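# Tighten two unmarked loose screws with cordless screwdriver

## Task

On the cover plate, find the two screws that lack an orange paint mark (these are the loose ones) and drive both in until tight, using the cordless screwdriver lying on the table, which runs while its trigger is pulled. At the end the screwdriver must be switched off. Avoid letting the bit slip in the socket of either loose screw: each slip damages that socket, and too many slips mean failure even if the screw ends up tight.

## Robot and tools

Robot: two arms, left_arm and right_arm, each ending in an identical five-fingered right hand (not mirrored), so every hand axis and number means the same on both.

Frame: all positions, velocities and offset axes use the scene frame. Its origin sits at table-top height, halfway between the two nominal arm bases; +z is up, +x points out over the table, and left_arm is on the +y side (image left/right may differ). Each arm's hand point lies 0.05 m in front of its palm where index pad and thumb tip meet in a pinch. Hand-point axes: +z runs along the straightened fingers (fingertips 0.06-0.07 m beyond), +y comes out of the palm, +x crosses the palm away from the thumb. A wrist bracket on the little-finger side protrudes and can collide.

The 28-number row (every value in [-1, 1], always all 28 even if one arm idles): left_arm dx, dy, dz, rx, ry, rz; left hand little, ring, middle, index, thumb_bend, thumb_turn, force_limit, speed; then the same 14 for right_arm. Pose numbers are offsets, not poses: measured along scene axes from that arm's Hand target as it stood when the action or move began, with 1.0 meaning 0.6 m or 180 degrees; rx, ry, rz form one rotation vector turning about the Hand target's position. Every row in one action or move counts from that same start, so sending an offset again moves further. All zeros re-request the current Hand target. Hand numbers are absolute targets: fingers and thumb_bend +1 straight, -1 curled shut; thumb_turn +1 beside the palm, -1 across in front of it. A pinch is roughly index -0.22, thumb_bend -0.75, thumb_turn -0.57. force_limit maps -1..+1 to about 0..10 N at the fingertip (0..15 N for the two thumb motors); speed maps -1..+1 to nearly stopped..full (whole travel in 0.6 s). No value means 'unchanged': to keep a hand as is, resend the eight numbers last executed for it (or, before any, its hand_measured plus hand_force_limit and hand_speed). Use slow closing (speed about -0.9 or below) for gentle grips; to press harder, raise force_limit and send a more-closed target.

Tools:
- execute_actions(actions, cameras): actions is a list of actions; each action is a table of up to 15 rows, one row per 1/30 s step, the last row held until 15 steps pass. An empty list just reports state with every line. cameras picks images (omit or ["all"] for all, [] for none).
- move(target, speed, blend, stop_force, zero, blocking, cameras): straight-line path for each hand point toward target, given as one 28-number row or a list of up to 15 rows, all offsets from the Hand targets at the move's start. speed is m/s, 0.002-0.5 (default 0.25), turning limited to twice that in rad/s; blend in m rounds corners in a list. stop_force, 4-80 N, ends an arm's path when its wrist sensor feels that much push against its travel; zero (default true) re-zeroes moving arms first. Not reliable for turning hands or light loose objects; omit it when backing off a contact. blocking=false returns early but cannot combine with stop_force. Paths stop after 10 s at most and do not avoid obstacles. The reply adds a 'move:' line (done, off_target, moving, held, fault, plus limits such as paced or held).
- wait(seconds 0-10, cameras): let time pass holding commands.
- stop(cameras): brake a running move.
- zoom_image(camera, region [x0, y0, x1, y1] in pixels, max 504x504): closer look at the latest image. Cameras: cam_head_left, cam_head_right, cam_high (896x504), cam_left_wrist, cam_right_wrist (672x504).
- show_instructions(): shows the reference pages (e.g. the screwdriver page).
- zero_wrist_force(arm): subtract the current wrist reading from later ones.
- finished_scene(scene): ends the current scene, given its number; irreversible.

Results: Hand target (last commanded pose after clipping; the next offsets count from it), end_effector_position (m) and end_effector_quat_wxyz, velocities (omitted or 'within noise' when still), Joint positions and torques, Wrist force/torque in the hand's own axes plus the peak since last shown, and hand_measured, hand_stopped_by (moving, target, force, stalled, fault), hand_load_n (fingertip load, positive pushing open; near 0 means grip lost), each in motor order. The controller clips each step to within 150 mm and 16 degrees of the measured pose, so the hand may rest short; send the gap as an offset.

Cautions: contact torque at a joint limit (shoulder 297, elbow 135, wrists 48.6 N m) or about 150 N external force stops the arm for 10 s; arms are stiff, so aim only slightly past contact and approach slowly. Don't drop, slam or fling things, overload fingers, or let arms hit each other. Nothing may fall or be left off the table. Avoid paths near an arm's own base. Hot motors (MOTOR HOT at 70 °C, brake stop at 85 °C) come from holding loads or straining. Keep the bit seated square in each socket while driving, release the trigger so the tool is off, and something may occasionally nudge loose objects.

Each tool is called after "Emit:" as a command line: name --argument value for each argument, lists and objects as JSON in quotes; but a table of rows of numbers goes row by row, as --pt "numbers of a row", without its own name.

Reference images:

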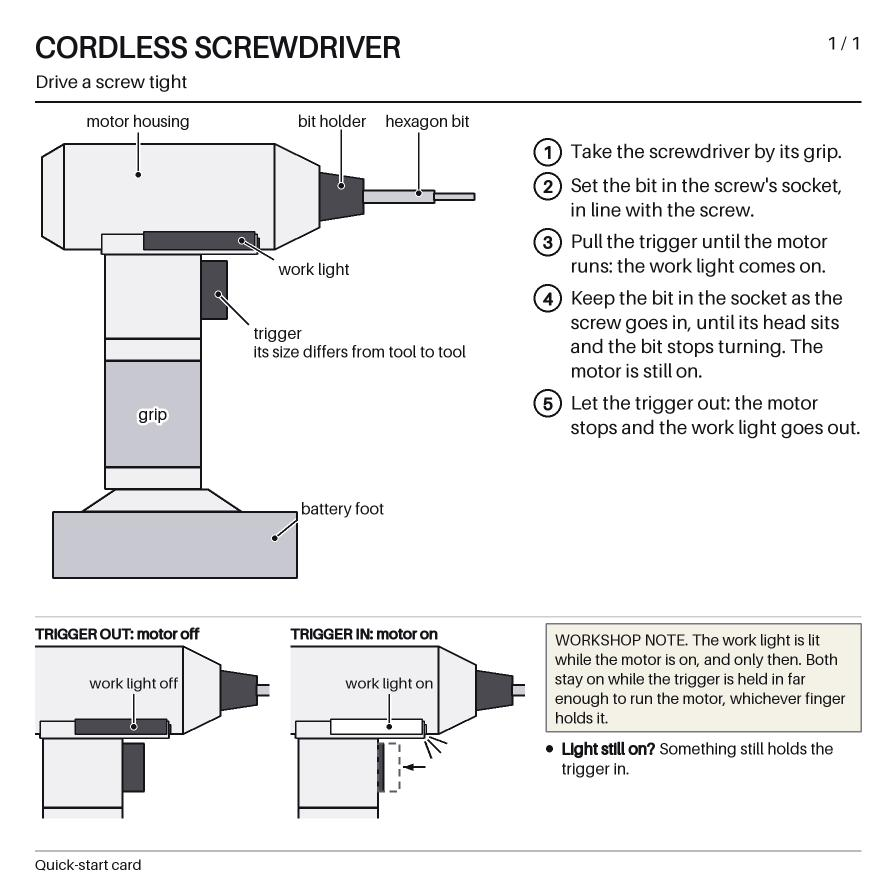

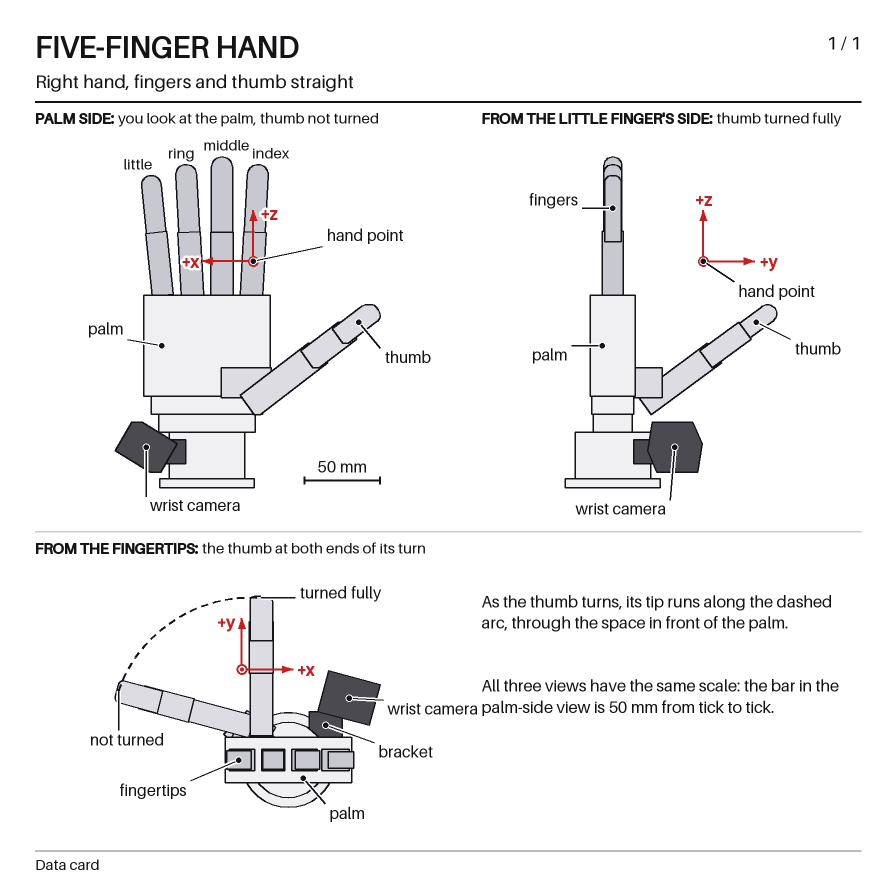

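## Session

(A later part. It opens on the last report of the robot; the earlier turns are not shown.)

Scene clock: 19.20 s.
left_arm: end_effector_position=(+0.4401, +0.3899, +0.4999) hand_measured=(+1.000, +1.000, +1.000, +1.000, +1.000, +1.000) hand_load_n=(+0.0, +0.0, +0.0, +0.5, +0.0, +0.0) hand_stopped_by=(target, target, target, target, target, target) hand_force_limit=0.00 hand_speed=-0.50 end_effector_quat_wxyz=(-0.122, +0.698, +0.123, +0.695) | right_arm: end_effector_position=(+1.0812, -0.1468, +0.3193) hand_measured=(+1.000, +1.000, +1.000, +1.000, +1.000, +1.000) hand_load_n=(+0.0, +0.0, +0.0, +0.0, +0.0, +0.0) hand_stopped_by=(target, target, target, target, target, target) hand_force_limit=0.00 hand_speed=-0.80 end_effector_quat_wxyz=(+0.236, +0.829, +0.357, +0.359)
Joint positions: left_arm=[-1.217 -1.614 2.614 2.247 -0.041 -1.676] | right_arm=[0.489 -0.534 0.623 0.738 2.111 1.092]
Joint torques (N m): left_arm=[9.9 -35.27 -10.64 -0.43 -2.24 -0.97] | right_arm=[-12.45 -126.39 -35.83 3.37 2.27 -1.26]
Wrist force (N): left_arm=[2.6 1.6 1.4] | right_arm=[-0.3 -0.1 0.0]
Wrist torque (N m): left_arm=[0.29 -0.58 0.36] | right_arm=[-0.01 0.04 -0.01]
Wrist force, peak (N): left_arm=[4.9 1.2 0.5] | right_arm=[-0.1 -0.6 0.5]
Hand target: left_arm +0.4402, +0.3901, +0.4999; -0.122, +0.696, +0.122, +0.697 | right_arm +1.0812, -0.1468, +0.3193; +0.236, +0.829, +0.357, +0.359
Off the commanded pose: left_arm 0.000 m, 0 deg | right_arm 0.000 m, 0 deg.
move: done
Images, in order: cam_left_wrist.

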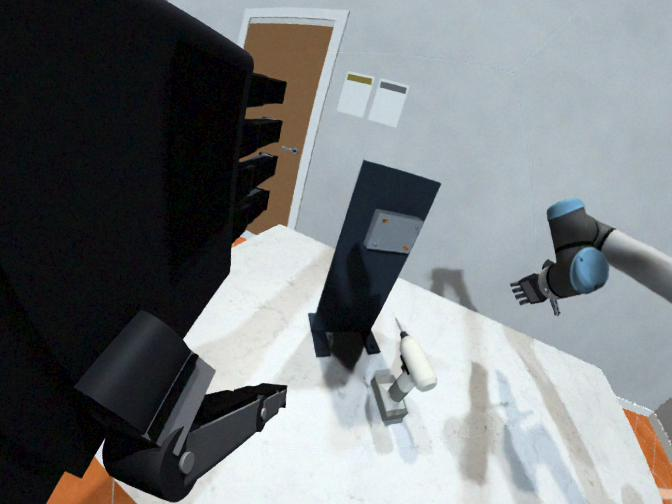

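Emit:
move --target '[0,0,0,0,0,0,1,1,1,1,1,1,0,-0.5,-0.885,0.165,0.13,-0.663,-0.2324,0.350,1,1,1,1,1,-1,0,-0.5]' --speed 0.4

Scene clock: 26.27 s.
left_arm: end_effector_position=(+0.4402, +0.3901, +0.4999) hand_measured=(+1.000, +1.000, +1.000, +1.000, +1.000, +1.000) hand_load_n=(+0.0, +0.0, +0.0, +0.0, +0.0, +0.0) hand_stopped_by=(target, target, target, target, target, target) hand_force_limit=0.00 hand_speed=-0.50 end_effector_quat_wxyz=(-0.122, +0.696, +0.122, +0.697) | right_arm: end_effector_position=(+0.5501, -0.0478, +0.3972) hand_measured=(+1.000, +1.000, +1.000, +1.000, +1.000, -1.000) hand_load_n=(+0.0, +0.0, +0.0, +0.0, +0.0, +0.0) hand_stopped_by=(target, target, target, target, target, target) hand_force_limit=0.00 hand_speed=-0.50 end_effector_quat_wxyz=(+0.688, -0.164, +0.687, +0.165)
Joint positions: left_arm=[-1.216 -1.587 2.595 2.132 -0.042 -1.569] | right_arm=[0.744 -1.377 2.145 -0.769 1.906 -1.569]
Joint torques (N m): left_arm=[6.33 -5.09 -33.89 -1.36 -1.81 2.86] | right_arm=[-16.57 -58.06 -37.06 -3.48 -0.14 -2.51]
Wrist force (N): left_arm=[2.8 1.5 1.1] | right_arm=[0.4 0.3 -0.5]
Wrist torque (N m): left_arm=[0.30 -0.61 0.35] | right_arm=[-0.11 0.08 -0.10]
Wrist force, peak (N): left_arm=[2.9 1.8 1.2] | right_arm=[0.6 0.9 1.4]
Hand target: left_arm +0.4402, +0.3901, +0.4999; -0.122, +0.696, +0.122, +0.697 | right_arm +0.5502, -0.0478, +0.3973; +0.688, -0.164, +0.687, +0.165
Off the commanded pose: left_arm 0.000 m, 0 deg | right_arm 0.000 m, 0 deg.
move: done

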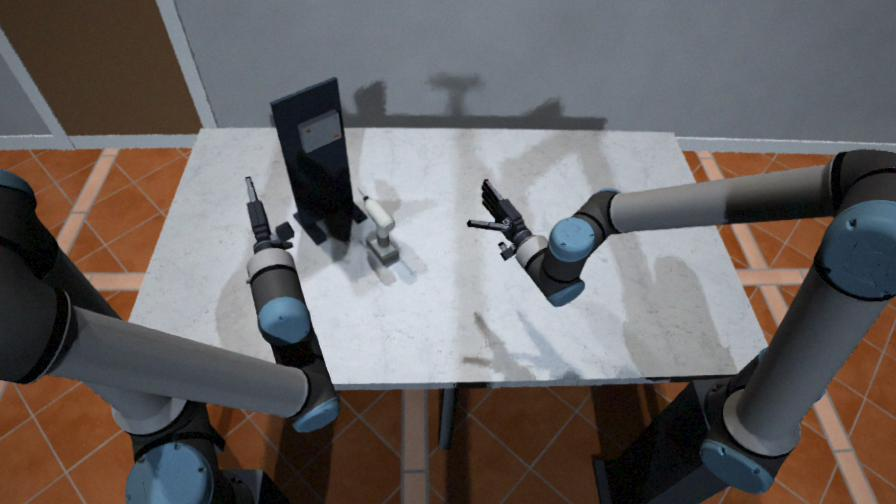

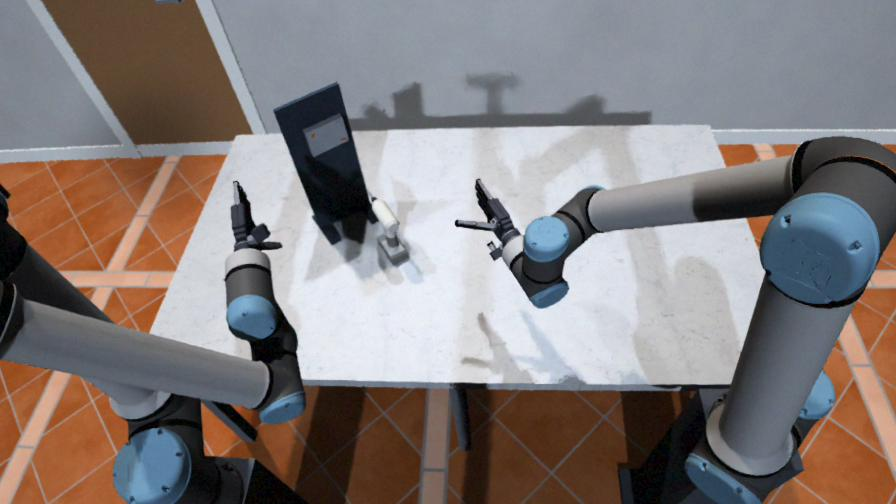

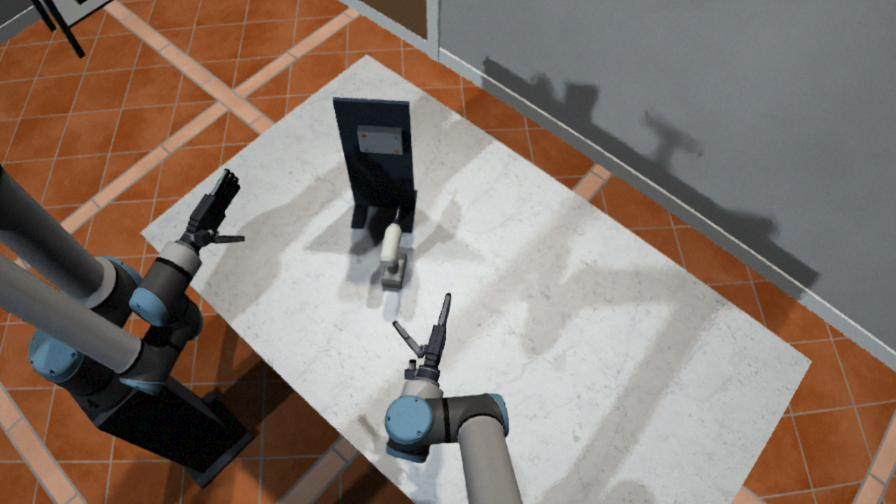

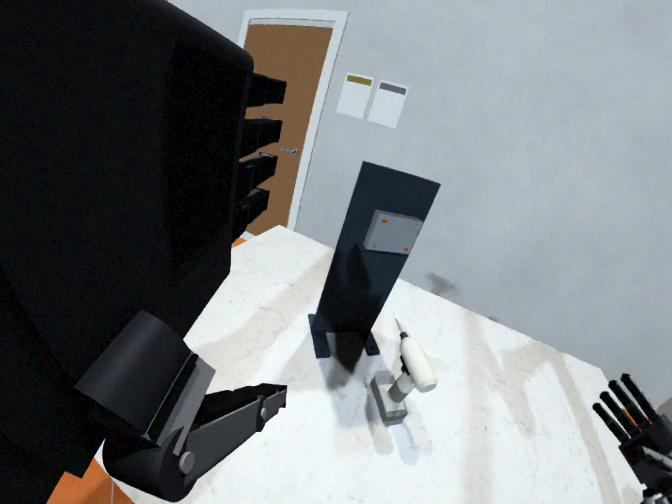

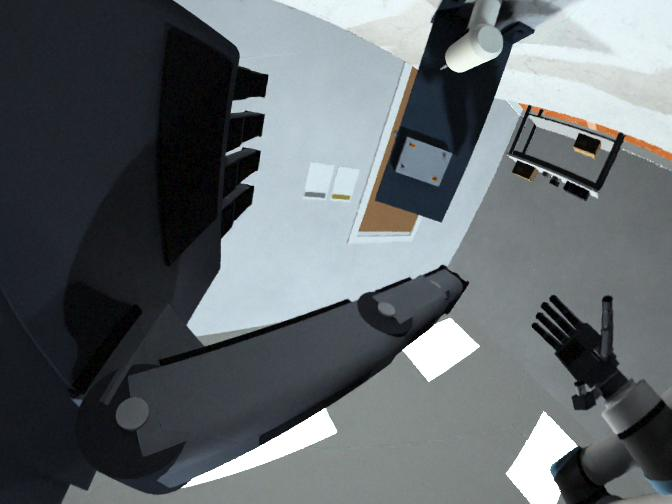

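Emit:
move --target '[0,0,0,0,0,0,1,1,1,1,1,1,0,-0.5,0.075,0.243,-0.42,0,0,0,1,1,1,1,1,-1,0,-0.5]' --speed 0.3

Emit:
zoom_image --camera "cam_right_wrist" --region '[400, 0, 600, 150]'

Emit:
zoom_image --camera "cam_left_wrist" --region '[340, 290, 620, 500]'

Scene clock: 28.10 s.
left_arm: end_effector_position=(+0.4402, +0.3901, +0.4999) hand_measured=(+1.000, +1.000, +1.000, +1.000, +1.000, +1.000) hand_load_n=(+0.0, +0.0, +0.0, +0.0, +0.0, +0.0) hand_stopped_by=(target, target, target, target, target, target) hand_force_limit=0.00 hand_speed=-0.50 end_effector_quat_wxyz=(-0.122, +0.696, +0.122, +0.697) | right_arm: end_effector_position=(+0.5951, +0.0980, +0.1453) hand_measured=(+1.000, +1.000, +1.000, +1.000, +1.000, -1.000) hand_load_n=(+0.0, +0.0, +0.0, +0.0, +0.0, -0.5) hand_stopped_by=(target, target, target, target, target, target) hand_force_limit=0.00 hand_speed=-0.50 end_effector_quat_wxyz=(+0.688, -0.164, +0.687, +0.165)
Joint positions: left_arm=[-1.216 -1.587 2.594 2.128 -0.041 -1.565] | right_arm=[0.846 -0.834 1.903 -1.071 2.007 -1.569]
Joint torques (N m): left_arm=[-12.63 -1.87 -35.32 -3.84 0.82 3.67] | right_arm=[-14.54 -76.22 -26.02 -1.14 -1.39 -2.05]
Wrist force (N): left_arm=[2.3 1.7 1.4] | right_arm=[0.7 0.4 -0.3]
Wrist torque (N m): left_arm=[0.31 -0.55 0.34] | right_arm=[-0.11 0.04 -0.07]
Wrist force, peak (N): left_arm=[2.9 1.6 1.5] | right_arm=[3.5 1.3 0.5]
Hand target: left_arm +0.4402, +0.3901, +0.4999; -0.122, +0.696, +0.122, +0.697 | right_arm +0.5952, +0.0980, +0.1453; +0.688, -0.164, +0.687, +0.165
Off the commanded pose: left_arm 0.000 m, 0 deg | right_arm 0.000 m, 0 deg.
move: done

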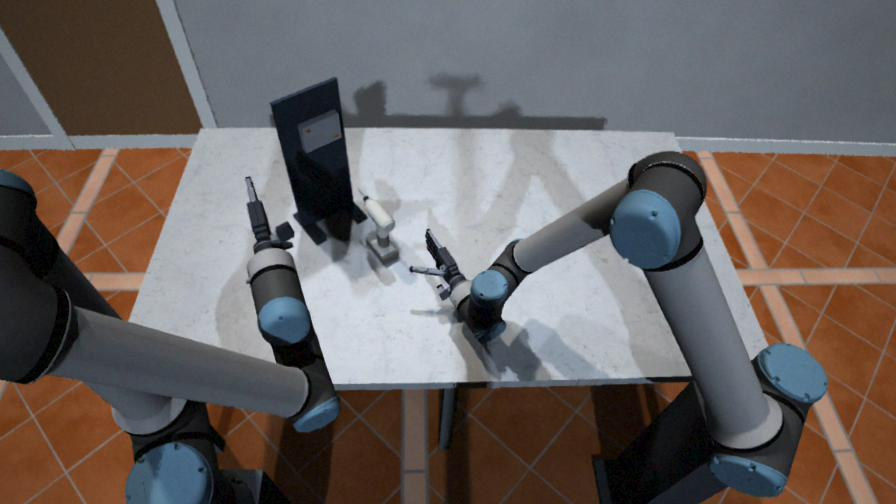

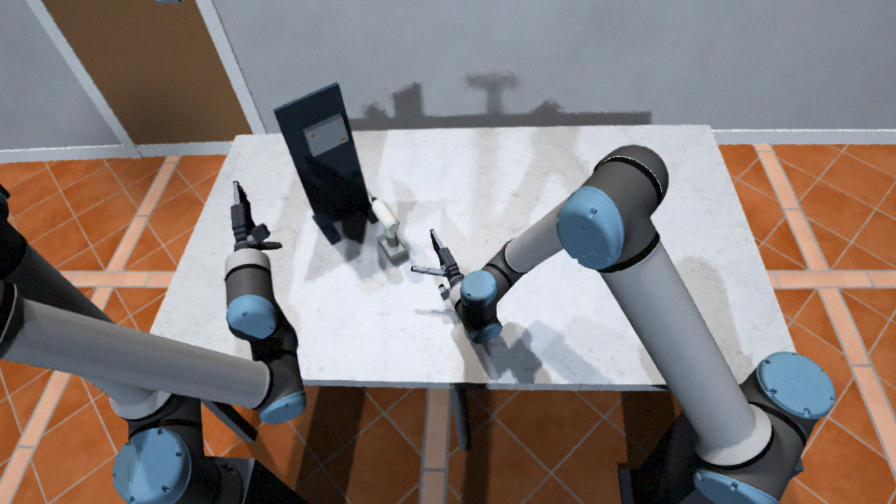

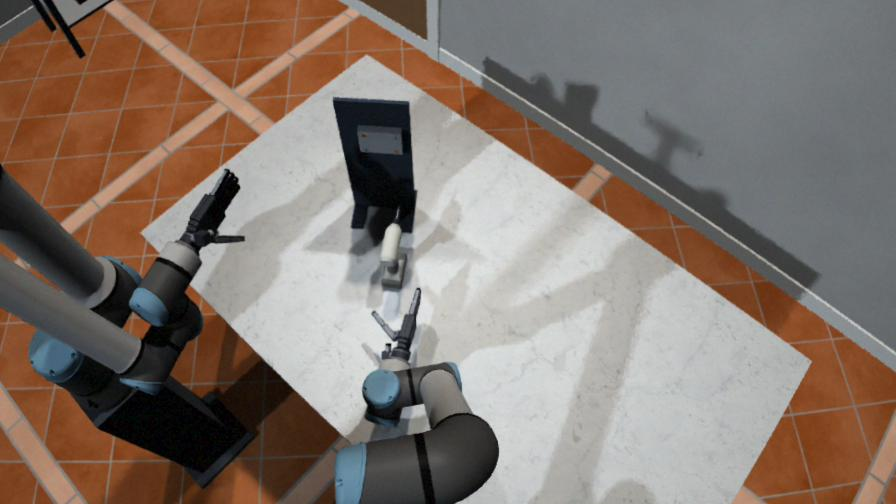

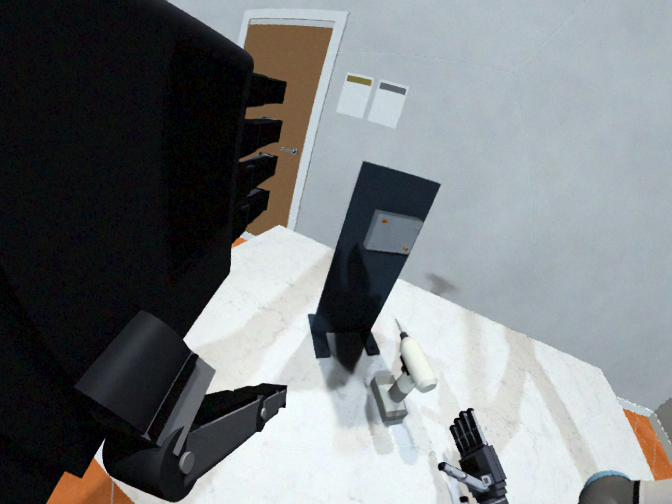

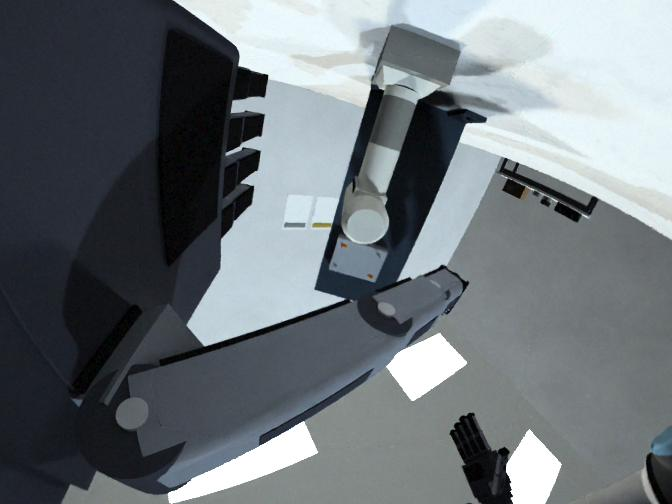

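Scaled by 2.520 from the camera's 672x504 image, which has a finer 960x720 frame.

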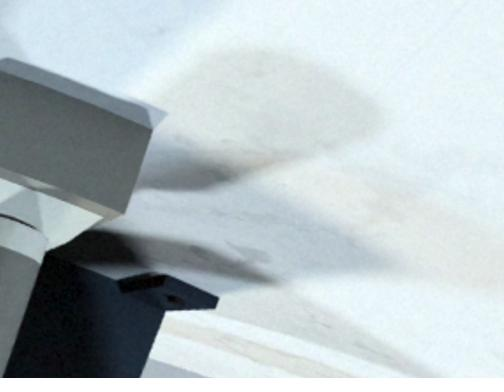

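Scaled by 1.800 from the camera's 672x504 image, which has a finer 960x720 frame.

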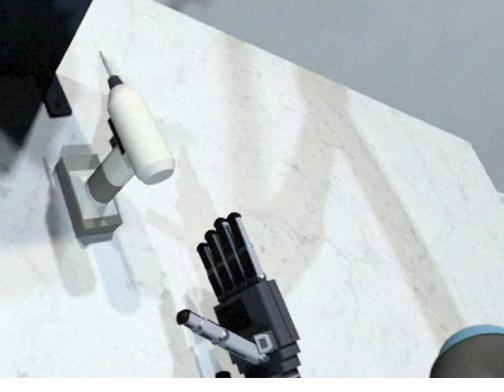

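Emit:
move --target '[0,0,0,0,0,0,1,1,1,1,1,1,0,-0.5,0.0443,0.0967,0,0,0,0,1,1,1,1,1,-1,0,-0.5]' --speed 0.2

Emit:
zoom_image --camera "cam_left_wrist" --region '[340, 290, 540, 500]'

Emit:
zoom_image --camera "cam_high" --region '[340, 190, 460, 370]'

Scene clock: 29.67 s.
left_arm: end_effector_position=(+0.4402, +0.3901, +0.4999) hand_measured=(+1.000, +1.000, +1.000, +1.000, +1.000, +1.000) hand_load_n=(+0.0, +0.0, +0.0, +0.0, +0.0, +0.0) hand_stopped_by=(target, target, target, target, target, target) hand_force_limit=0.00 hand_speed=-0.50 end_effector_quat_wxyz=(-0.122, +0.696, +0.122, +0.697) | right_arm: end_effector_position=(+0.6216, +0.1560, +0.1452) hand_measured=(+1.000, +1.000, +1.000, +1.000, +1.000, -1.000) hand_load_n=(+0.0, +0.0, +0.0, +0.5, +0.0, +0.0) hand_stopped_by=(target, target, target, target, target, target) hand_force_limit=0.00 hand_speed=-0.50 end_effector_quat_wxyz=(+0.688, -0.164, +0.687, +0.165)
Joint positions: left_arm=[-1.216 -1.587 2.594 2.128 -0.041 -1.565] | right_arm=[0.865 -0.776 1.764 -0.989 2.027 -1.569]
Joint torques (N m): left_arm=[-11.54 0.58 -34.7 -2.68 1.07 4.09] | right_arm=[-15.72 -89.17 -30.73 -3.56 -1.51 1.17]
Wrist force (N): left_arm=[2.4 1.4 0.9] | right_arm=[0.8 0.3 -0.7]
Wrist torque (N m): left_arm=[0.29 -0.54 0.32] | right_arm=[-0.09 0.04 -0.08]
Wrist force, peak (N): left_arm=[3.1 1.6 1.4] | right_arm=[0.6 -0.9 -1.7]
Hand target: left_arm +0.4402, +0.3901, +0.4999; -0.122, +0.696, +0.122, +0.697 | right_arm +0.6218, +0.1560, +0.1453; +0.688, -0.164, +0.687, +0.165
Off the commanded pose: left_arm 0.000 m, 0 deg | right_arm 0.000 m, 0 deg.
move: done

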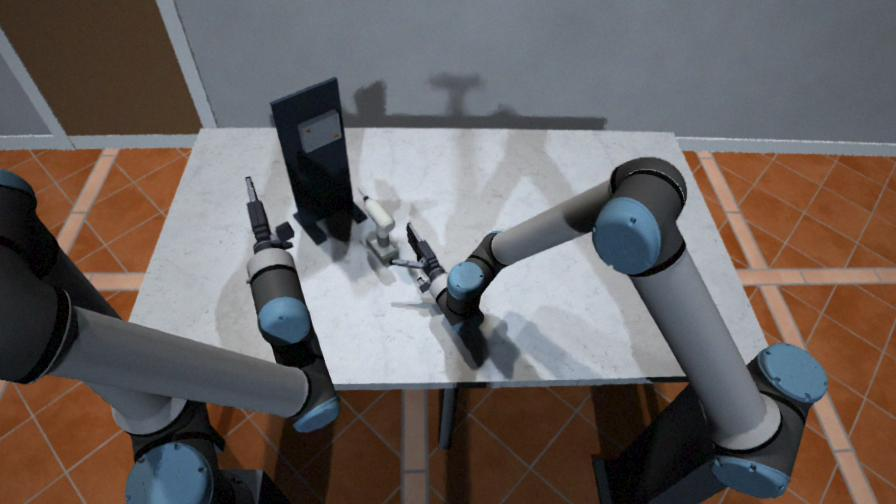

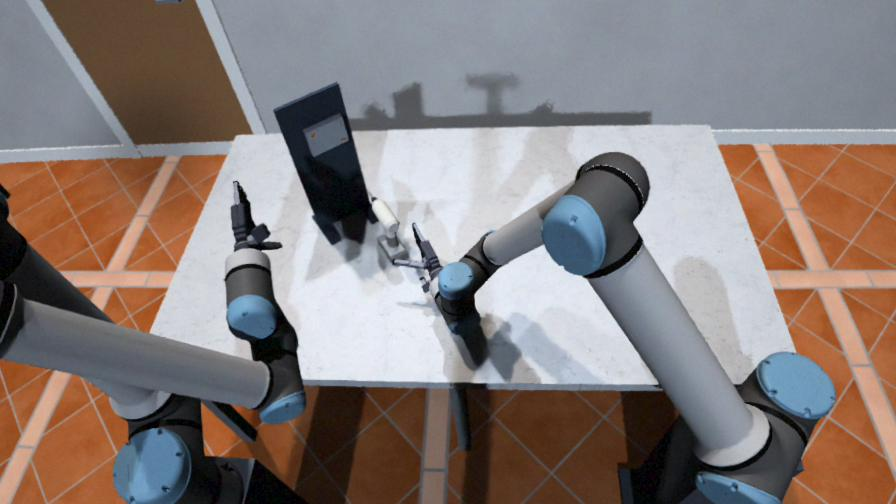

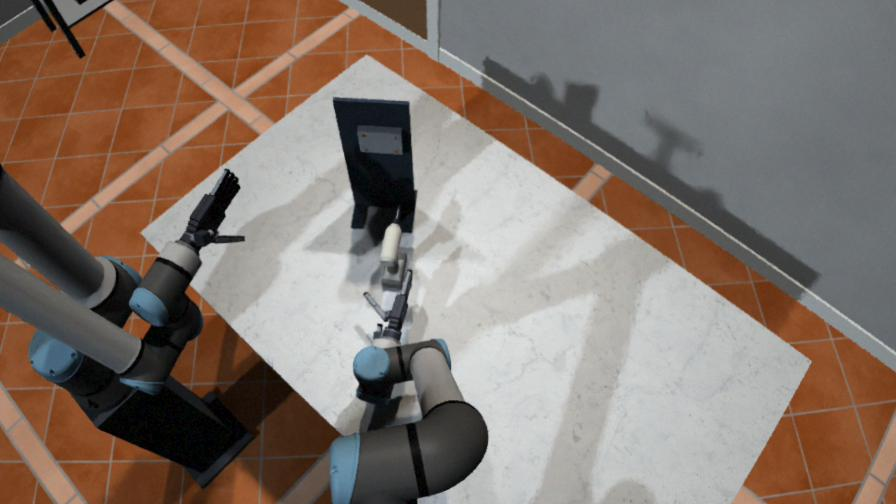

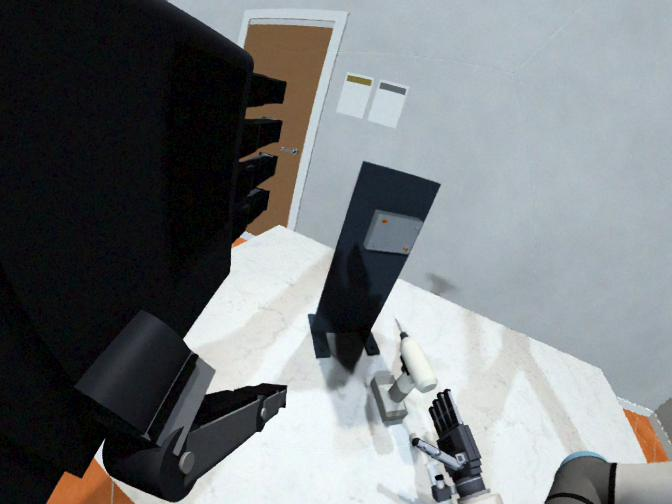

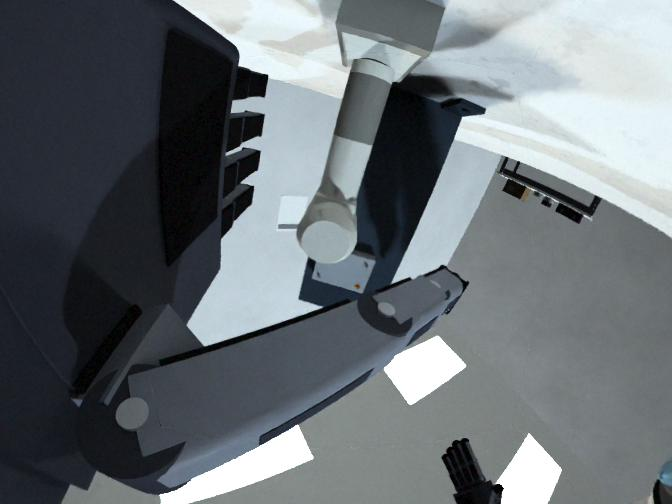

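Scaled by 2.400 from the camera's 672x504 image, which has a finer 960x720 frame.

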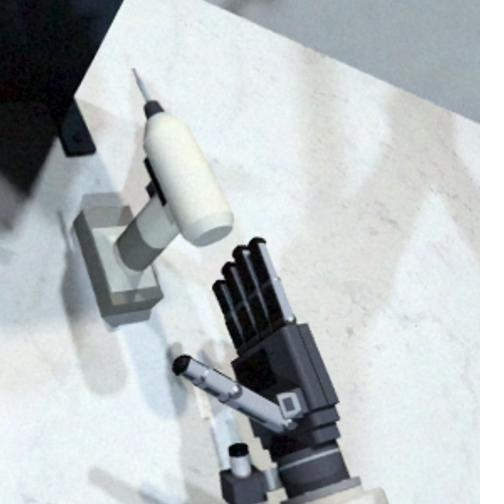

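Scaled by 2.800.

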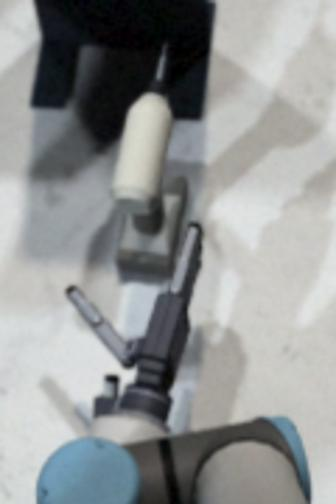

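Emit:
move --target '[0,0,0,0,0,0,1,1,1,1,1,1,0,-0.5,0.074,0.0751,0,0,0,0,1,1,1,1,1,-1,0,-0.5]' --speed 0.15 --stop_force 15

Emit:
zoom_image --camera "cam_left_wrist" --region '[340, 290, 540, 500]'

Emit:
zoom_image --camera "cam_high" --region '[340, 190, 460, 370]'

Emit:
zoom_image --camera "cam_head_left" --region '[340, 180, 480, 300]'

Scene clock: 31.87 s.
left_arm: end_effector_position=(+0.4402, +0.3901, +0.4999) hand_measured=(+1.000, +1.000, +1.000, +1.000, +1.000, +1.000) hand_load_n=(+0.0, +0.0, +0.0, +0.0, +0.0, +0.0) hand_stopped_by=(target, target, target, target, target, target) hand_force_limit=0.00 hand_speed=-0.50 end_effector_quat_wxyz=(-0.122, +0.696, +0.122, +0.697) | right_arm: end_effector_position=(+0.6662, +0.2011, +0.1453) hand_measured=(+1.000, +1.000, +1.000, +1.000, +1.000, -1.000) hand_load_n=(+0.0, +0.0, +0.0, +0.0, +0.0, +0.0) hand_stopped_by=(target, target, target, target, target, target) hand_force_limit=0.00 hand_speed=-0.50 end_effector_quat_wxyz=(+0.688, -0.164, +0.687, +0.165)
Joint positions: left_arm=[-1.216 -1.586 2.594 2.128 -0.041 -1.565] | right_arm=[0.855 -0.718 1.626 -0.91 2.017 -1.569]
Joint torques (N m): left_arm=[-13.8 -1.3 -34.29 -3.23 1.07 4.16] | right_arm=[14.91 -93.7 -32.6 -1.69 2.09 1.93]
Wrist force (N): left_arm=[2.4 1.9 1.2] | right_arm=[0.6 0.5 -0.6]
Wrist torque (N m): left_arm=[0.35 -0.56 0.35] | right_arm=[-0.07 0.07 -0.08]
Wrist force, peak (N): left_arm=[2.9 1.5 1.4] | right_arm=[0.9 -0.4 -2.4]
Hand target: left_arm +0.4402, +0.3901, +0.4999; -0.122, +0.696, +0.122, +0.697 | right_arm +0.6662, +0.2011, +0.1453; +0.688, -0.164, +0.687, +0.165
Off the commanded pose: left_arm 0.000 m, 0 deg | right_arm 0.000 m, 0 deg.
move: done

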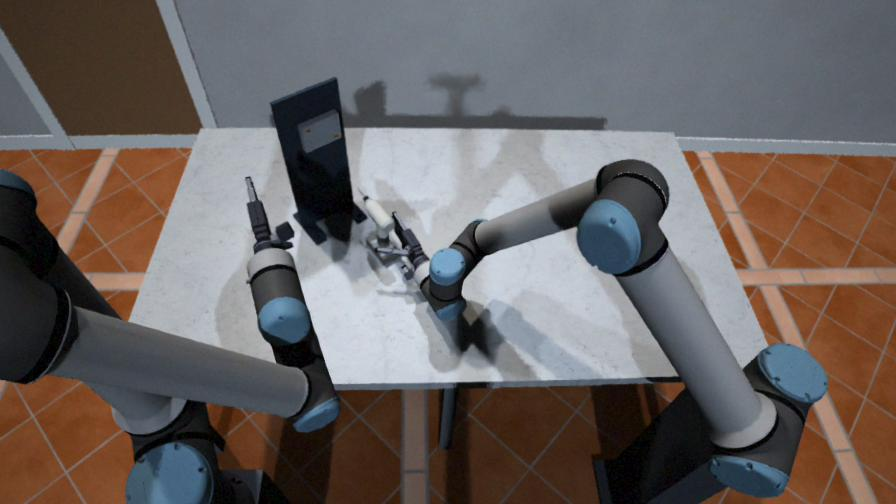

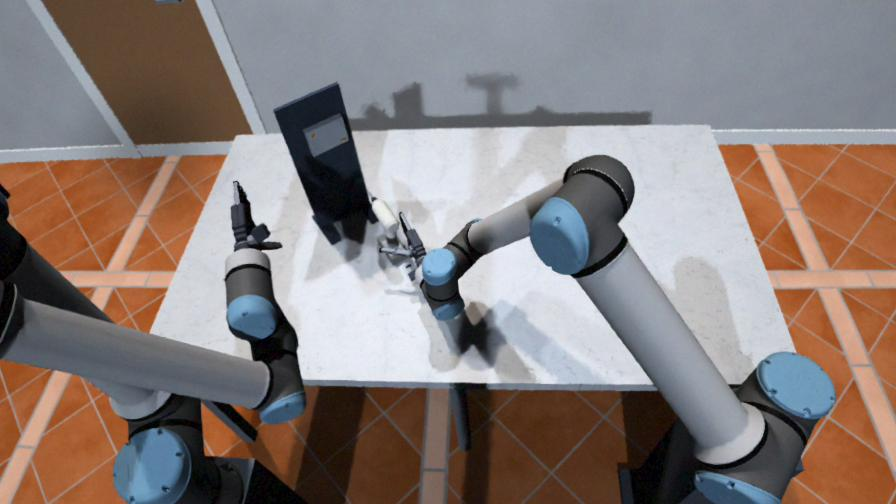

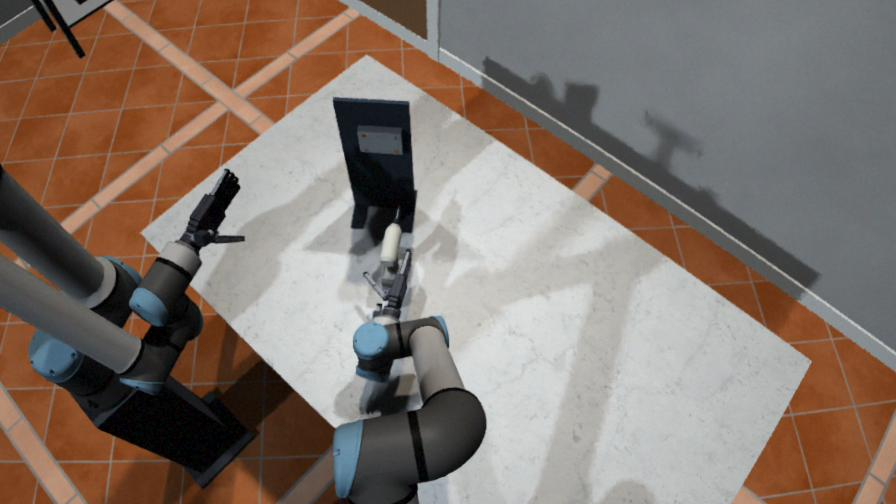

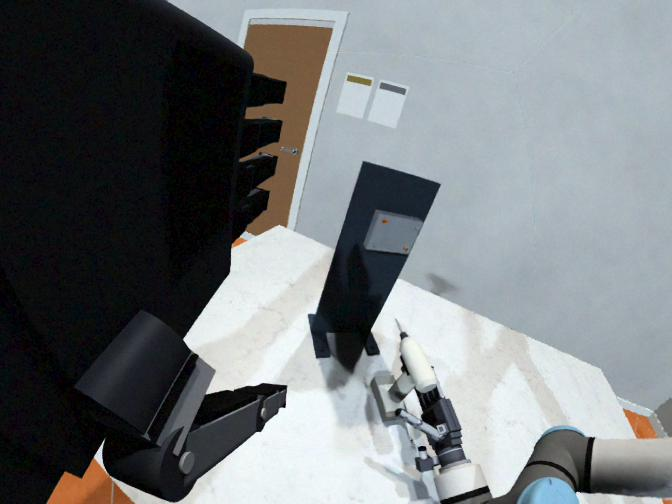

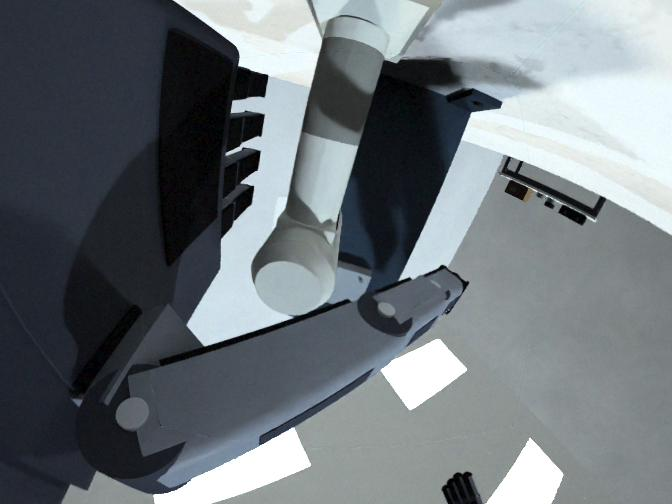

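Scaled by 2.400 from the camera's 672x504 image, which has a finer 960x720 frame.

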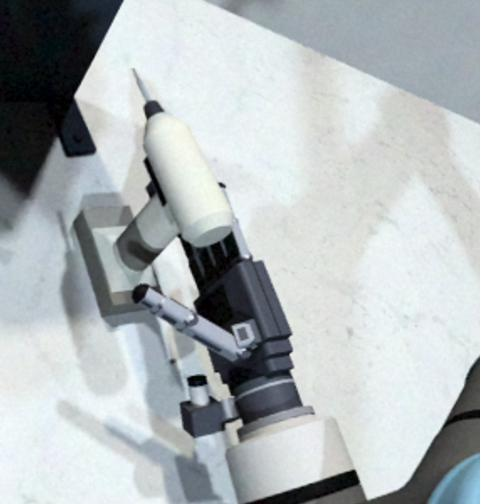

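Scaled by 2.800.

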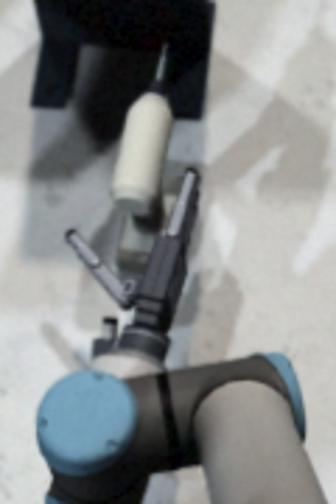

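Scaled by 3.600.

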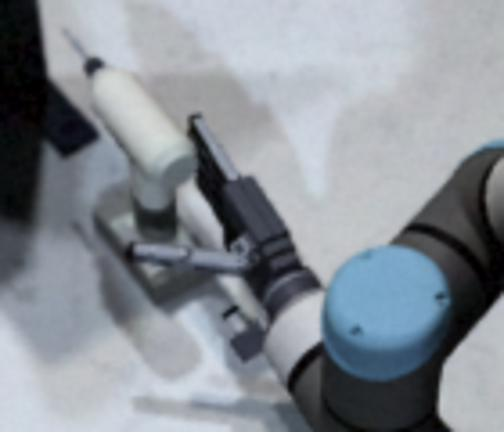

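Emit:
move --target '[0,0,0,0,0,0,1,1,1,1,1,1,0,-0.5,0.0481,0.0525,0,0,0,0,1,1,1,1,1,-1,0,-0.5]' --speed 0.1 --stop_force 12 --cameras '["cam_head_left","cam_high","cam_left_wrist","cam_right_wrist"]'

Emit:
zoom_image --camera "cam_left_wrist" --region '[340, 290, 540, 500]'

Emit:
zoom_image --camera "cam_high" --region '[340, 190, 460, 370]'

Emit:
zoom_image --camera "cam_head_left" --region '[340, 180, 480, 300]'

Scene clock: 34.60 s.
left_arm: end_effector_position=(+0.4402, +0.3901, +0.4999) hand_measured=(+1.000, +1.000, +1.000, +1.000, +1.000, +1.000) hand_load_n=(+0.0, +0.0, +0.0, +0.0, +0.0, -0.5) hand_stopped_by=(target, target, target, target, target, target) hand_force_limit=0.00 hand_speed=-0.50 end_effector_quat_wxyz=(-0.122, +0.696, +0.122, +0.697) | right_arm: end_effector_position=(+0.6950, +0.2326, +0.1453) hand_measured=(+1.000, +1.000, +1.000, +1.000, +1.000, -1.000) hand_load_n=(+0.0, +0.0, +0.0, +0.0, +0.0, +0.0) hand_stopped_by=(target, target, target, target, target, target) hand_force_limit=0.00 hand_speed=-0.50 end_effector_quat_wxyz=(+0.688, -0.164, +0.687, +0.165)
Joint positions: left_arm=[-1.216 -1.586 2.594 2.128 -0.041 -1.565] | right_arm=[0.851 -0.674 1.526 -0.854 2.012 -1.569]
Joint torques (N m): left_arm=[-12.66 -1.07 -32.73 -3.23 1.28 3.89] | right_arm=[14.44 -111.3 -33.7 -4.67 1.57 1.95]
Wrist force (N): left_arm=[2.7 1.9 1.0] | right_arm=[0.6 0.1 -0.5]
Wrist torque (N m): left_arm=[0.35 -0.60 0.36] | right_arm=[-0.13 0.05 -0.09]
Wrist force, peak (N): left_arm=[2.8 1.8 1.8] | right_arm=[0.5 0.0 -1.7]
Hand target: left_arm +0.4402, +0.3901, +0.4999; -0.122, +0.696, +0.122, +0.697 | right_arm +0.6950, +0.2326, +0.1453; +0.688, -0.164, +0.687, +0.165
Off the commanded pose: left_arm 0.000 m, 0 deg | right_arm 0.000 m, 0 deg.
move: done
Images, in order: cam_head_left, cam_high, cam_left_wrist, cam_right_wrist.

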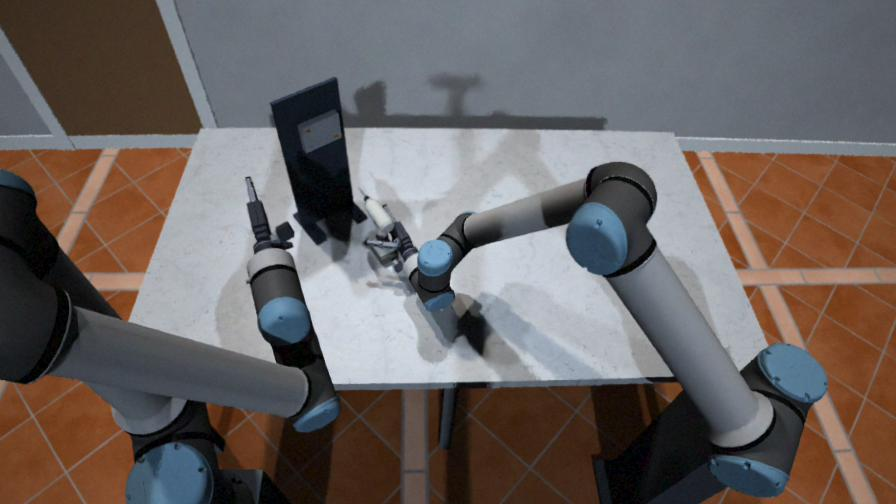

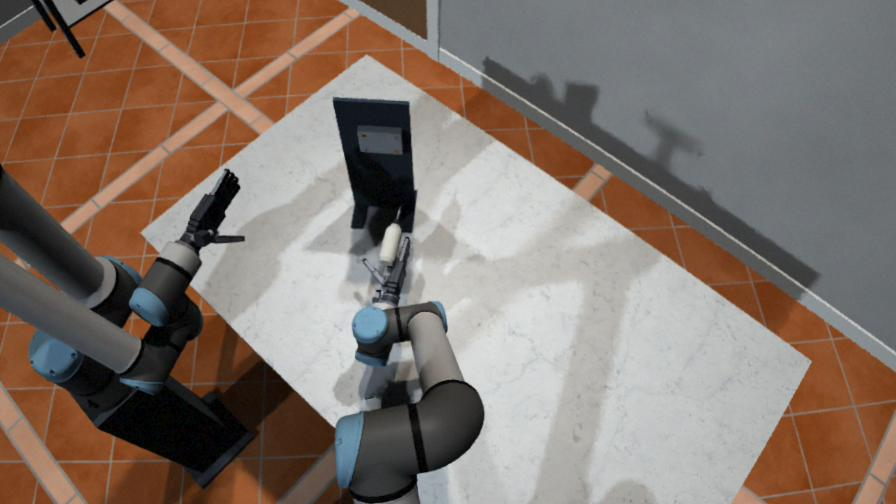

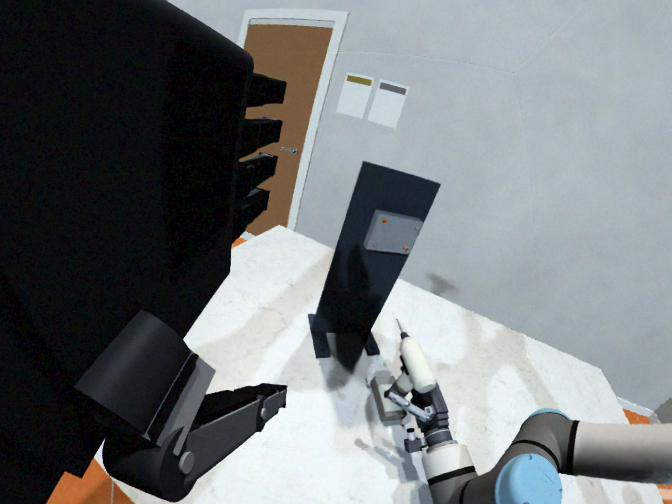

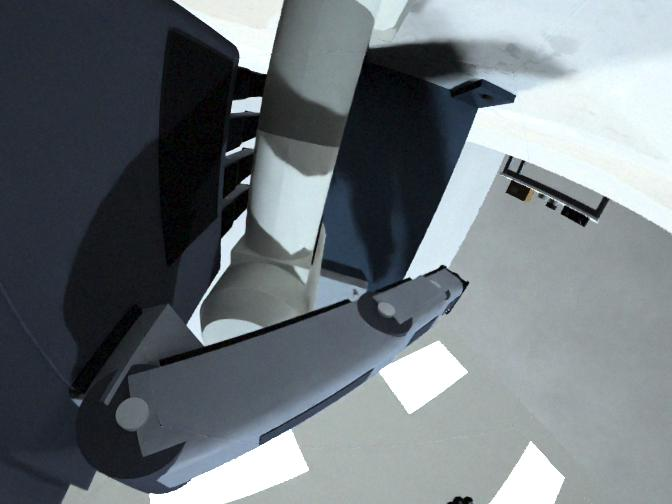

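Scaled by 2.400 from the camera's 672x504 image, which has a finer 960x720 frame.

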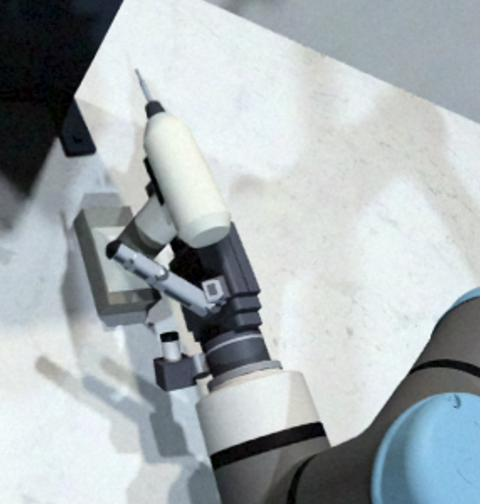

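Scaled by 2.800.

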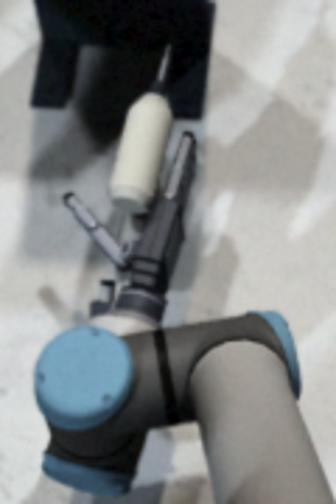

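Scaled by 3.600.

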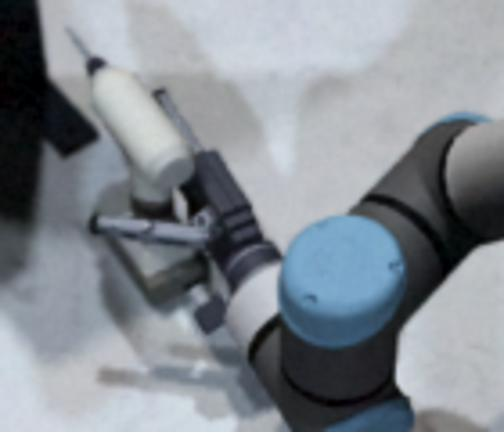

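Emit:
zoom_image --camera "cam_right_wrist" --region '[180, 100, 400, 360]'

Scaled by 1.938 from the camera's 672x504 image, which has a finer 960x720 frame.

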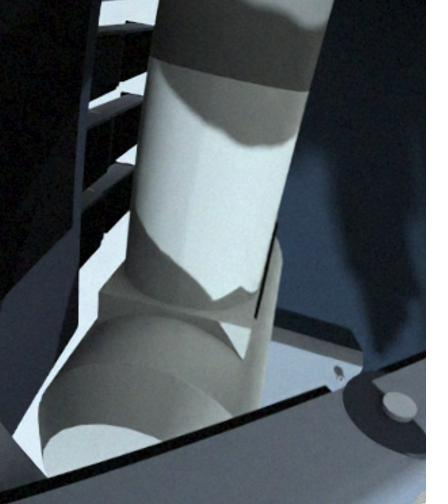

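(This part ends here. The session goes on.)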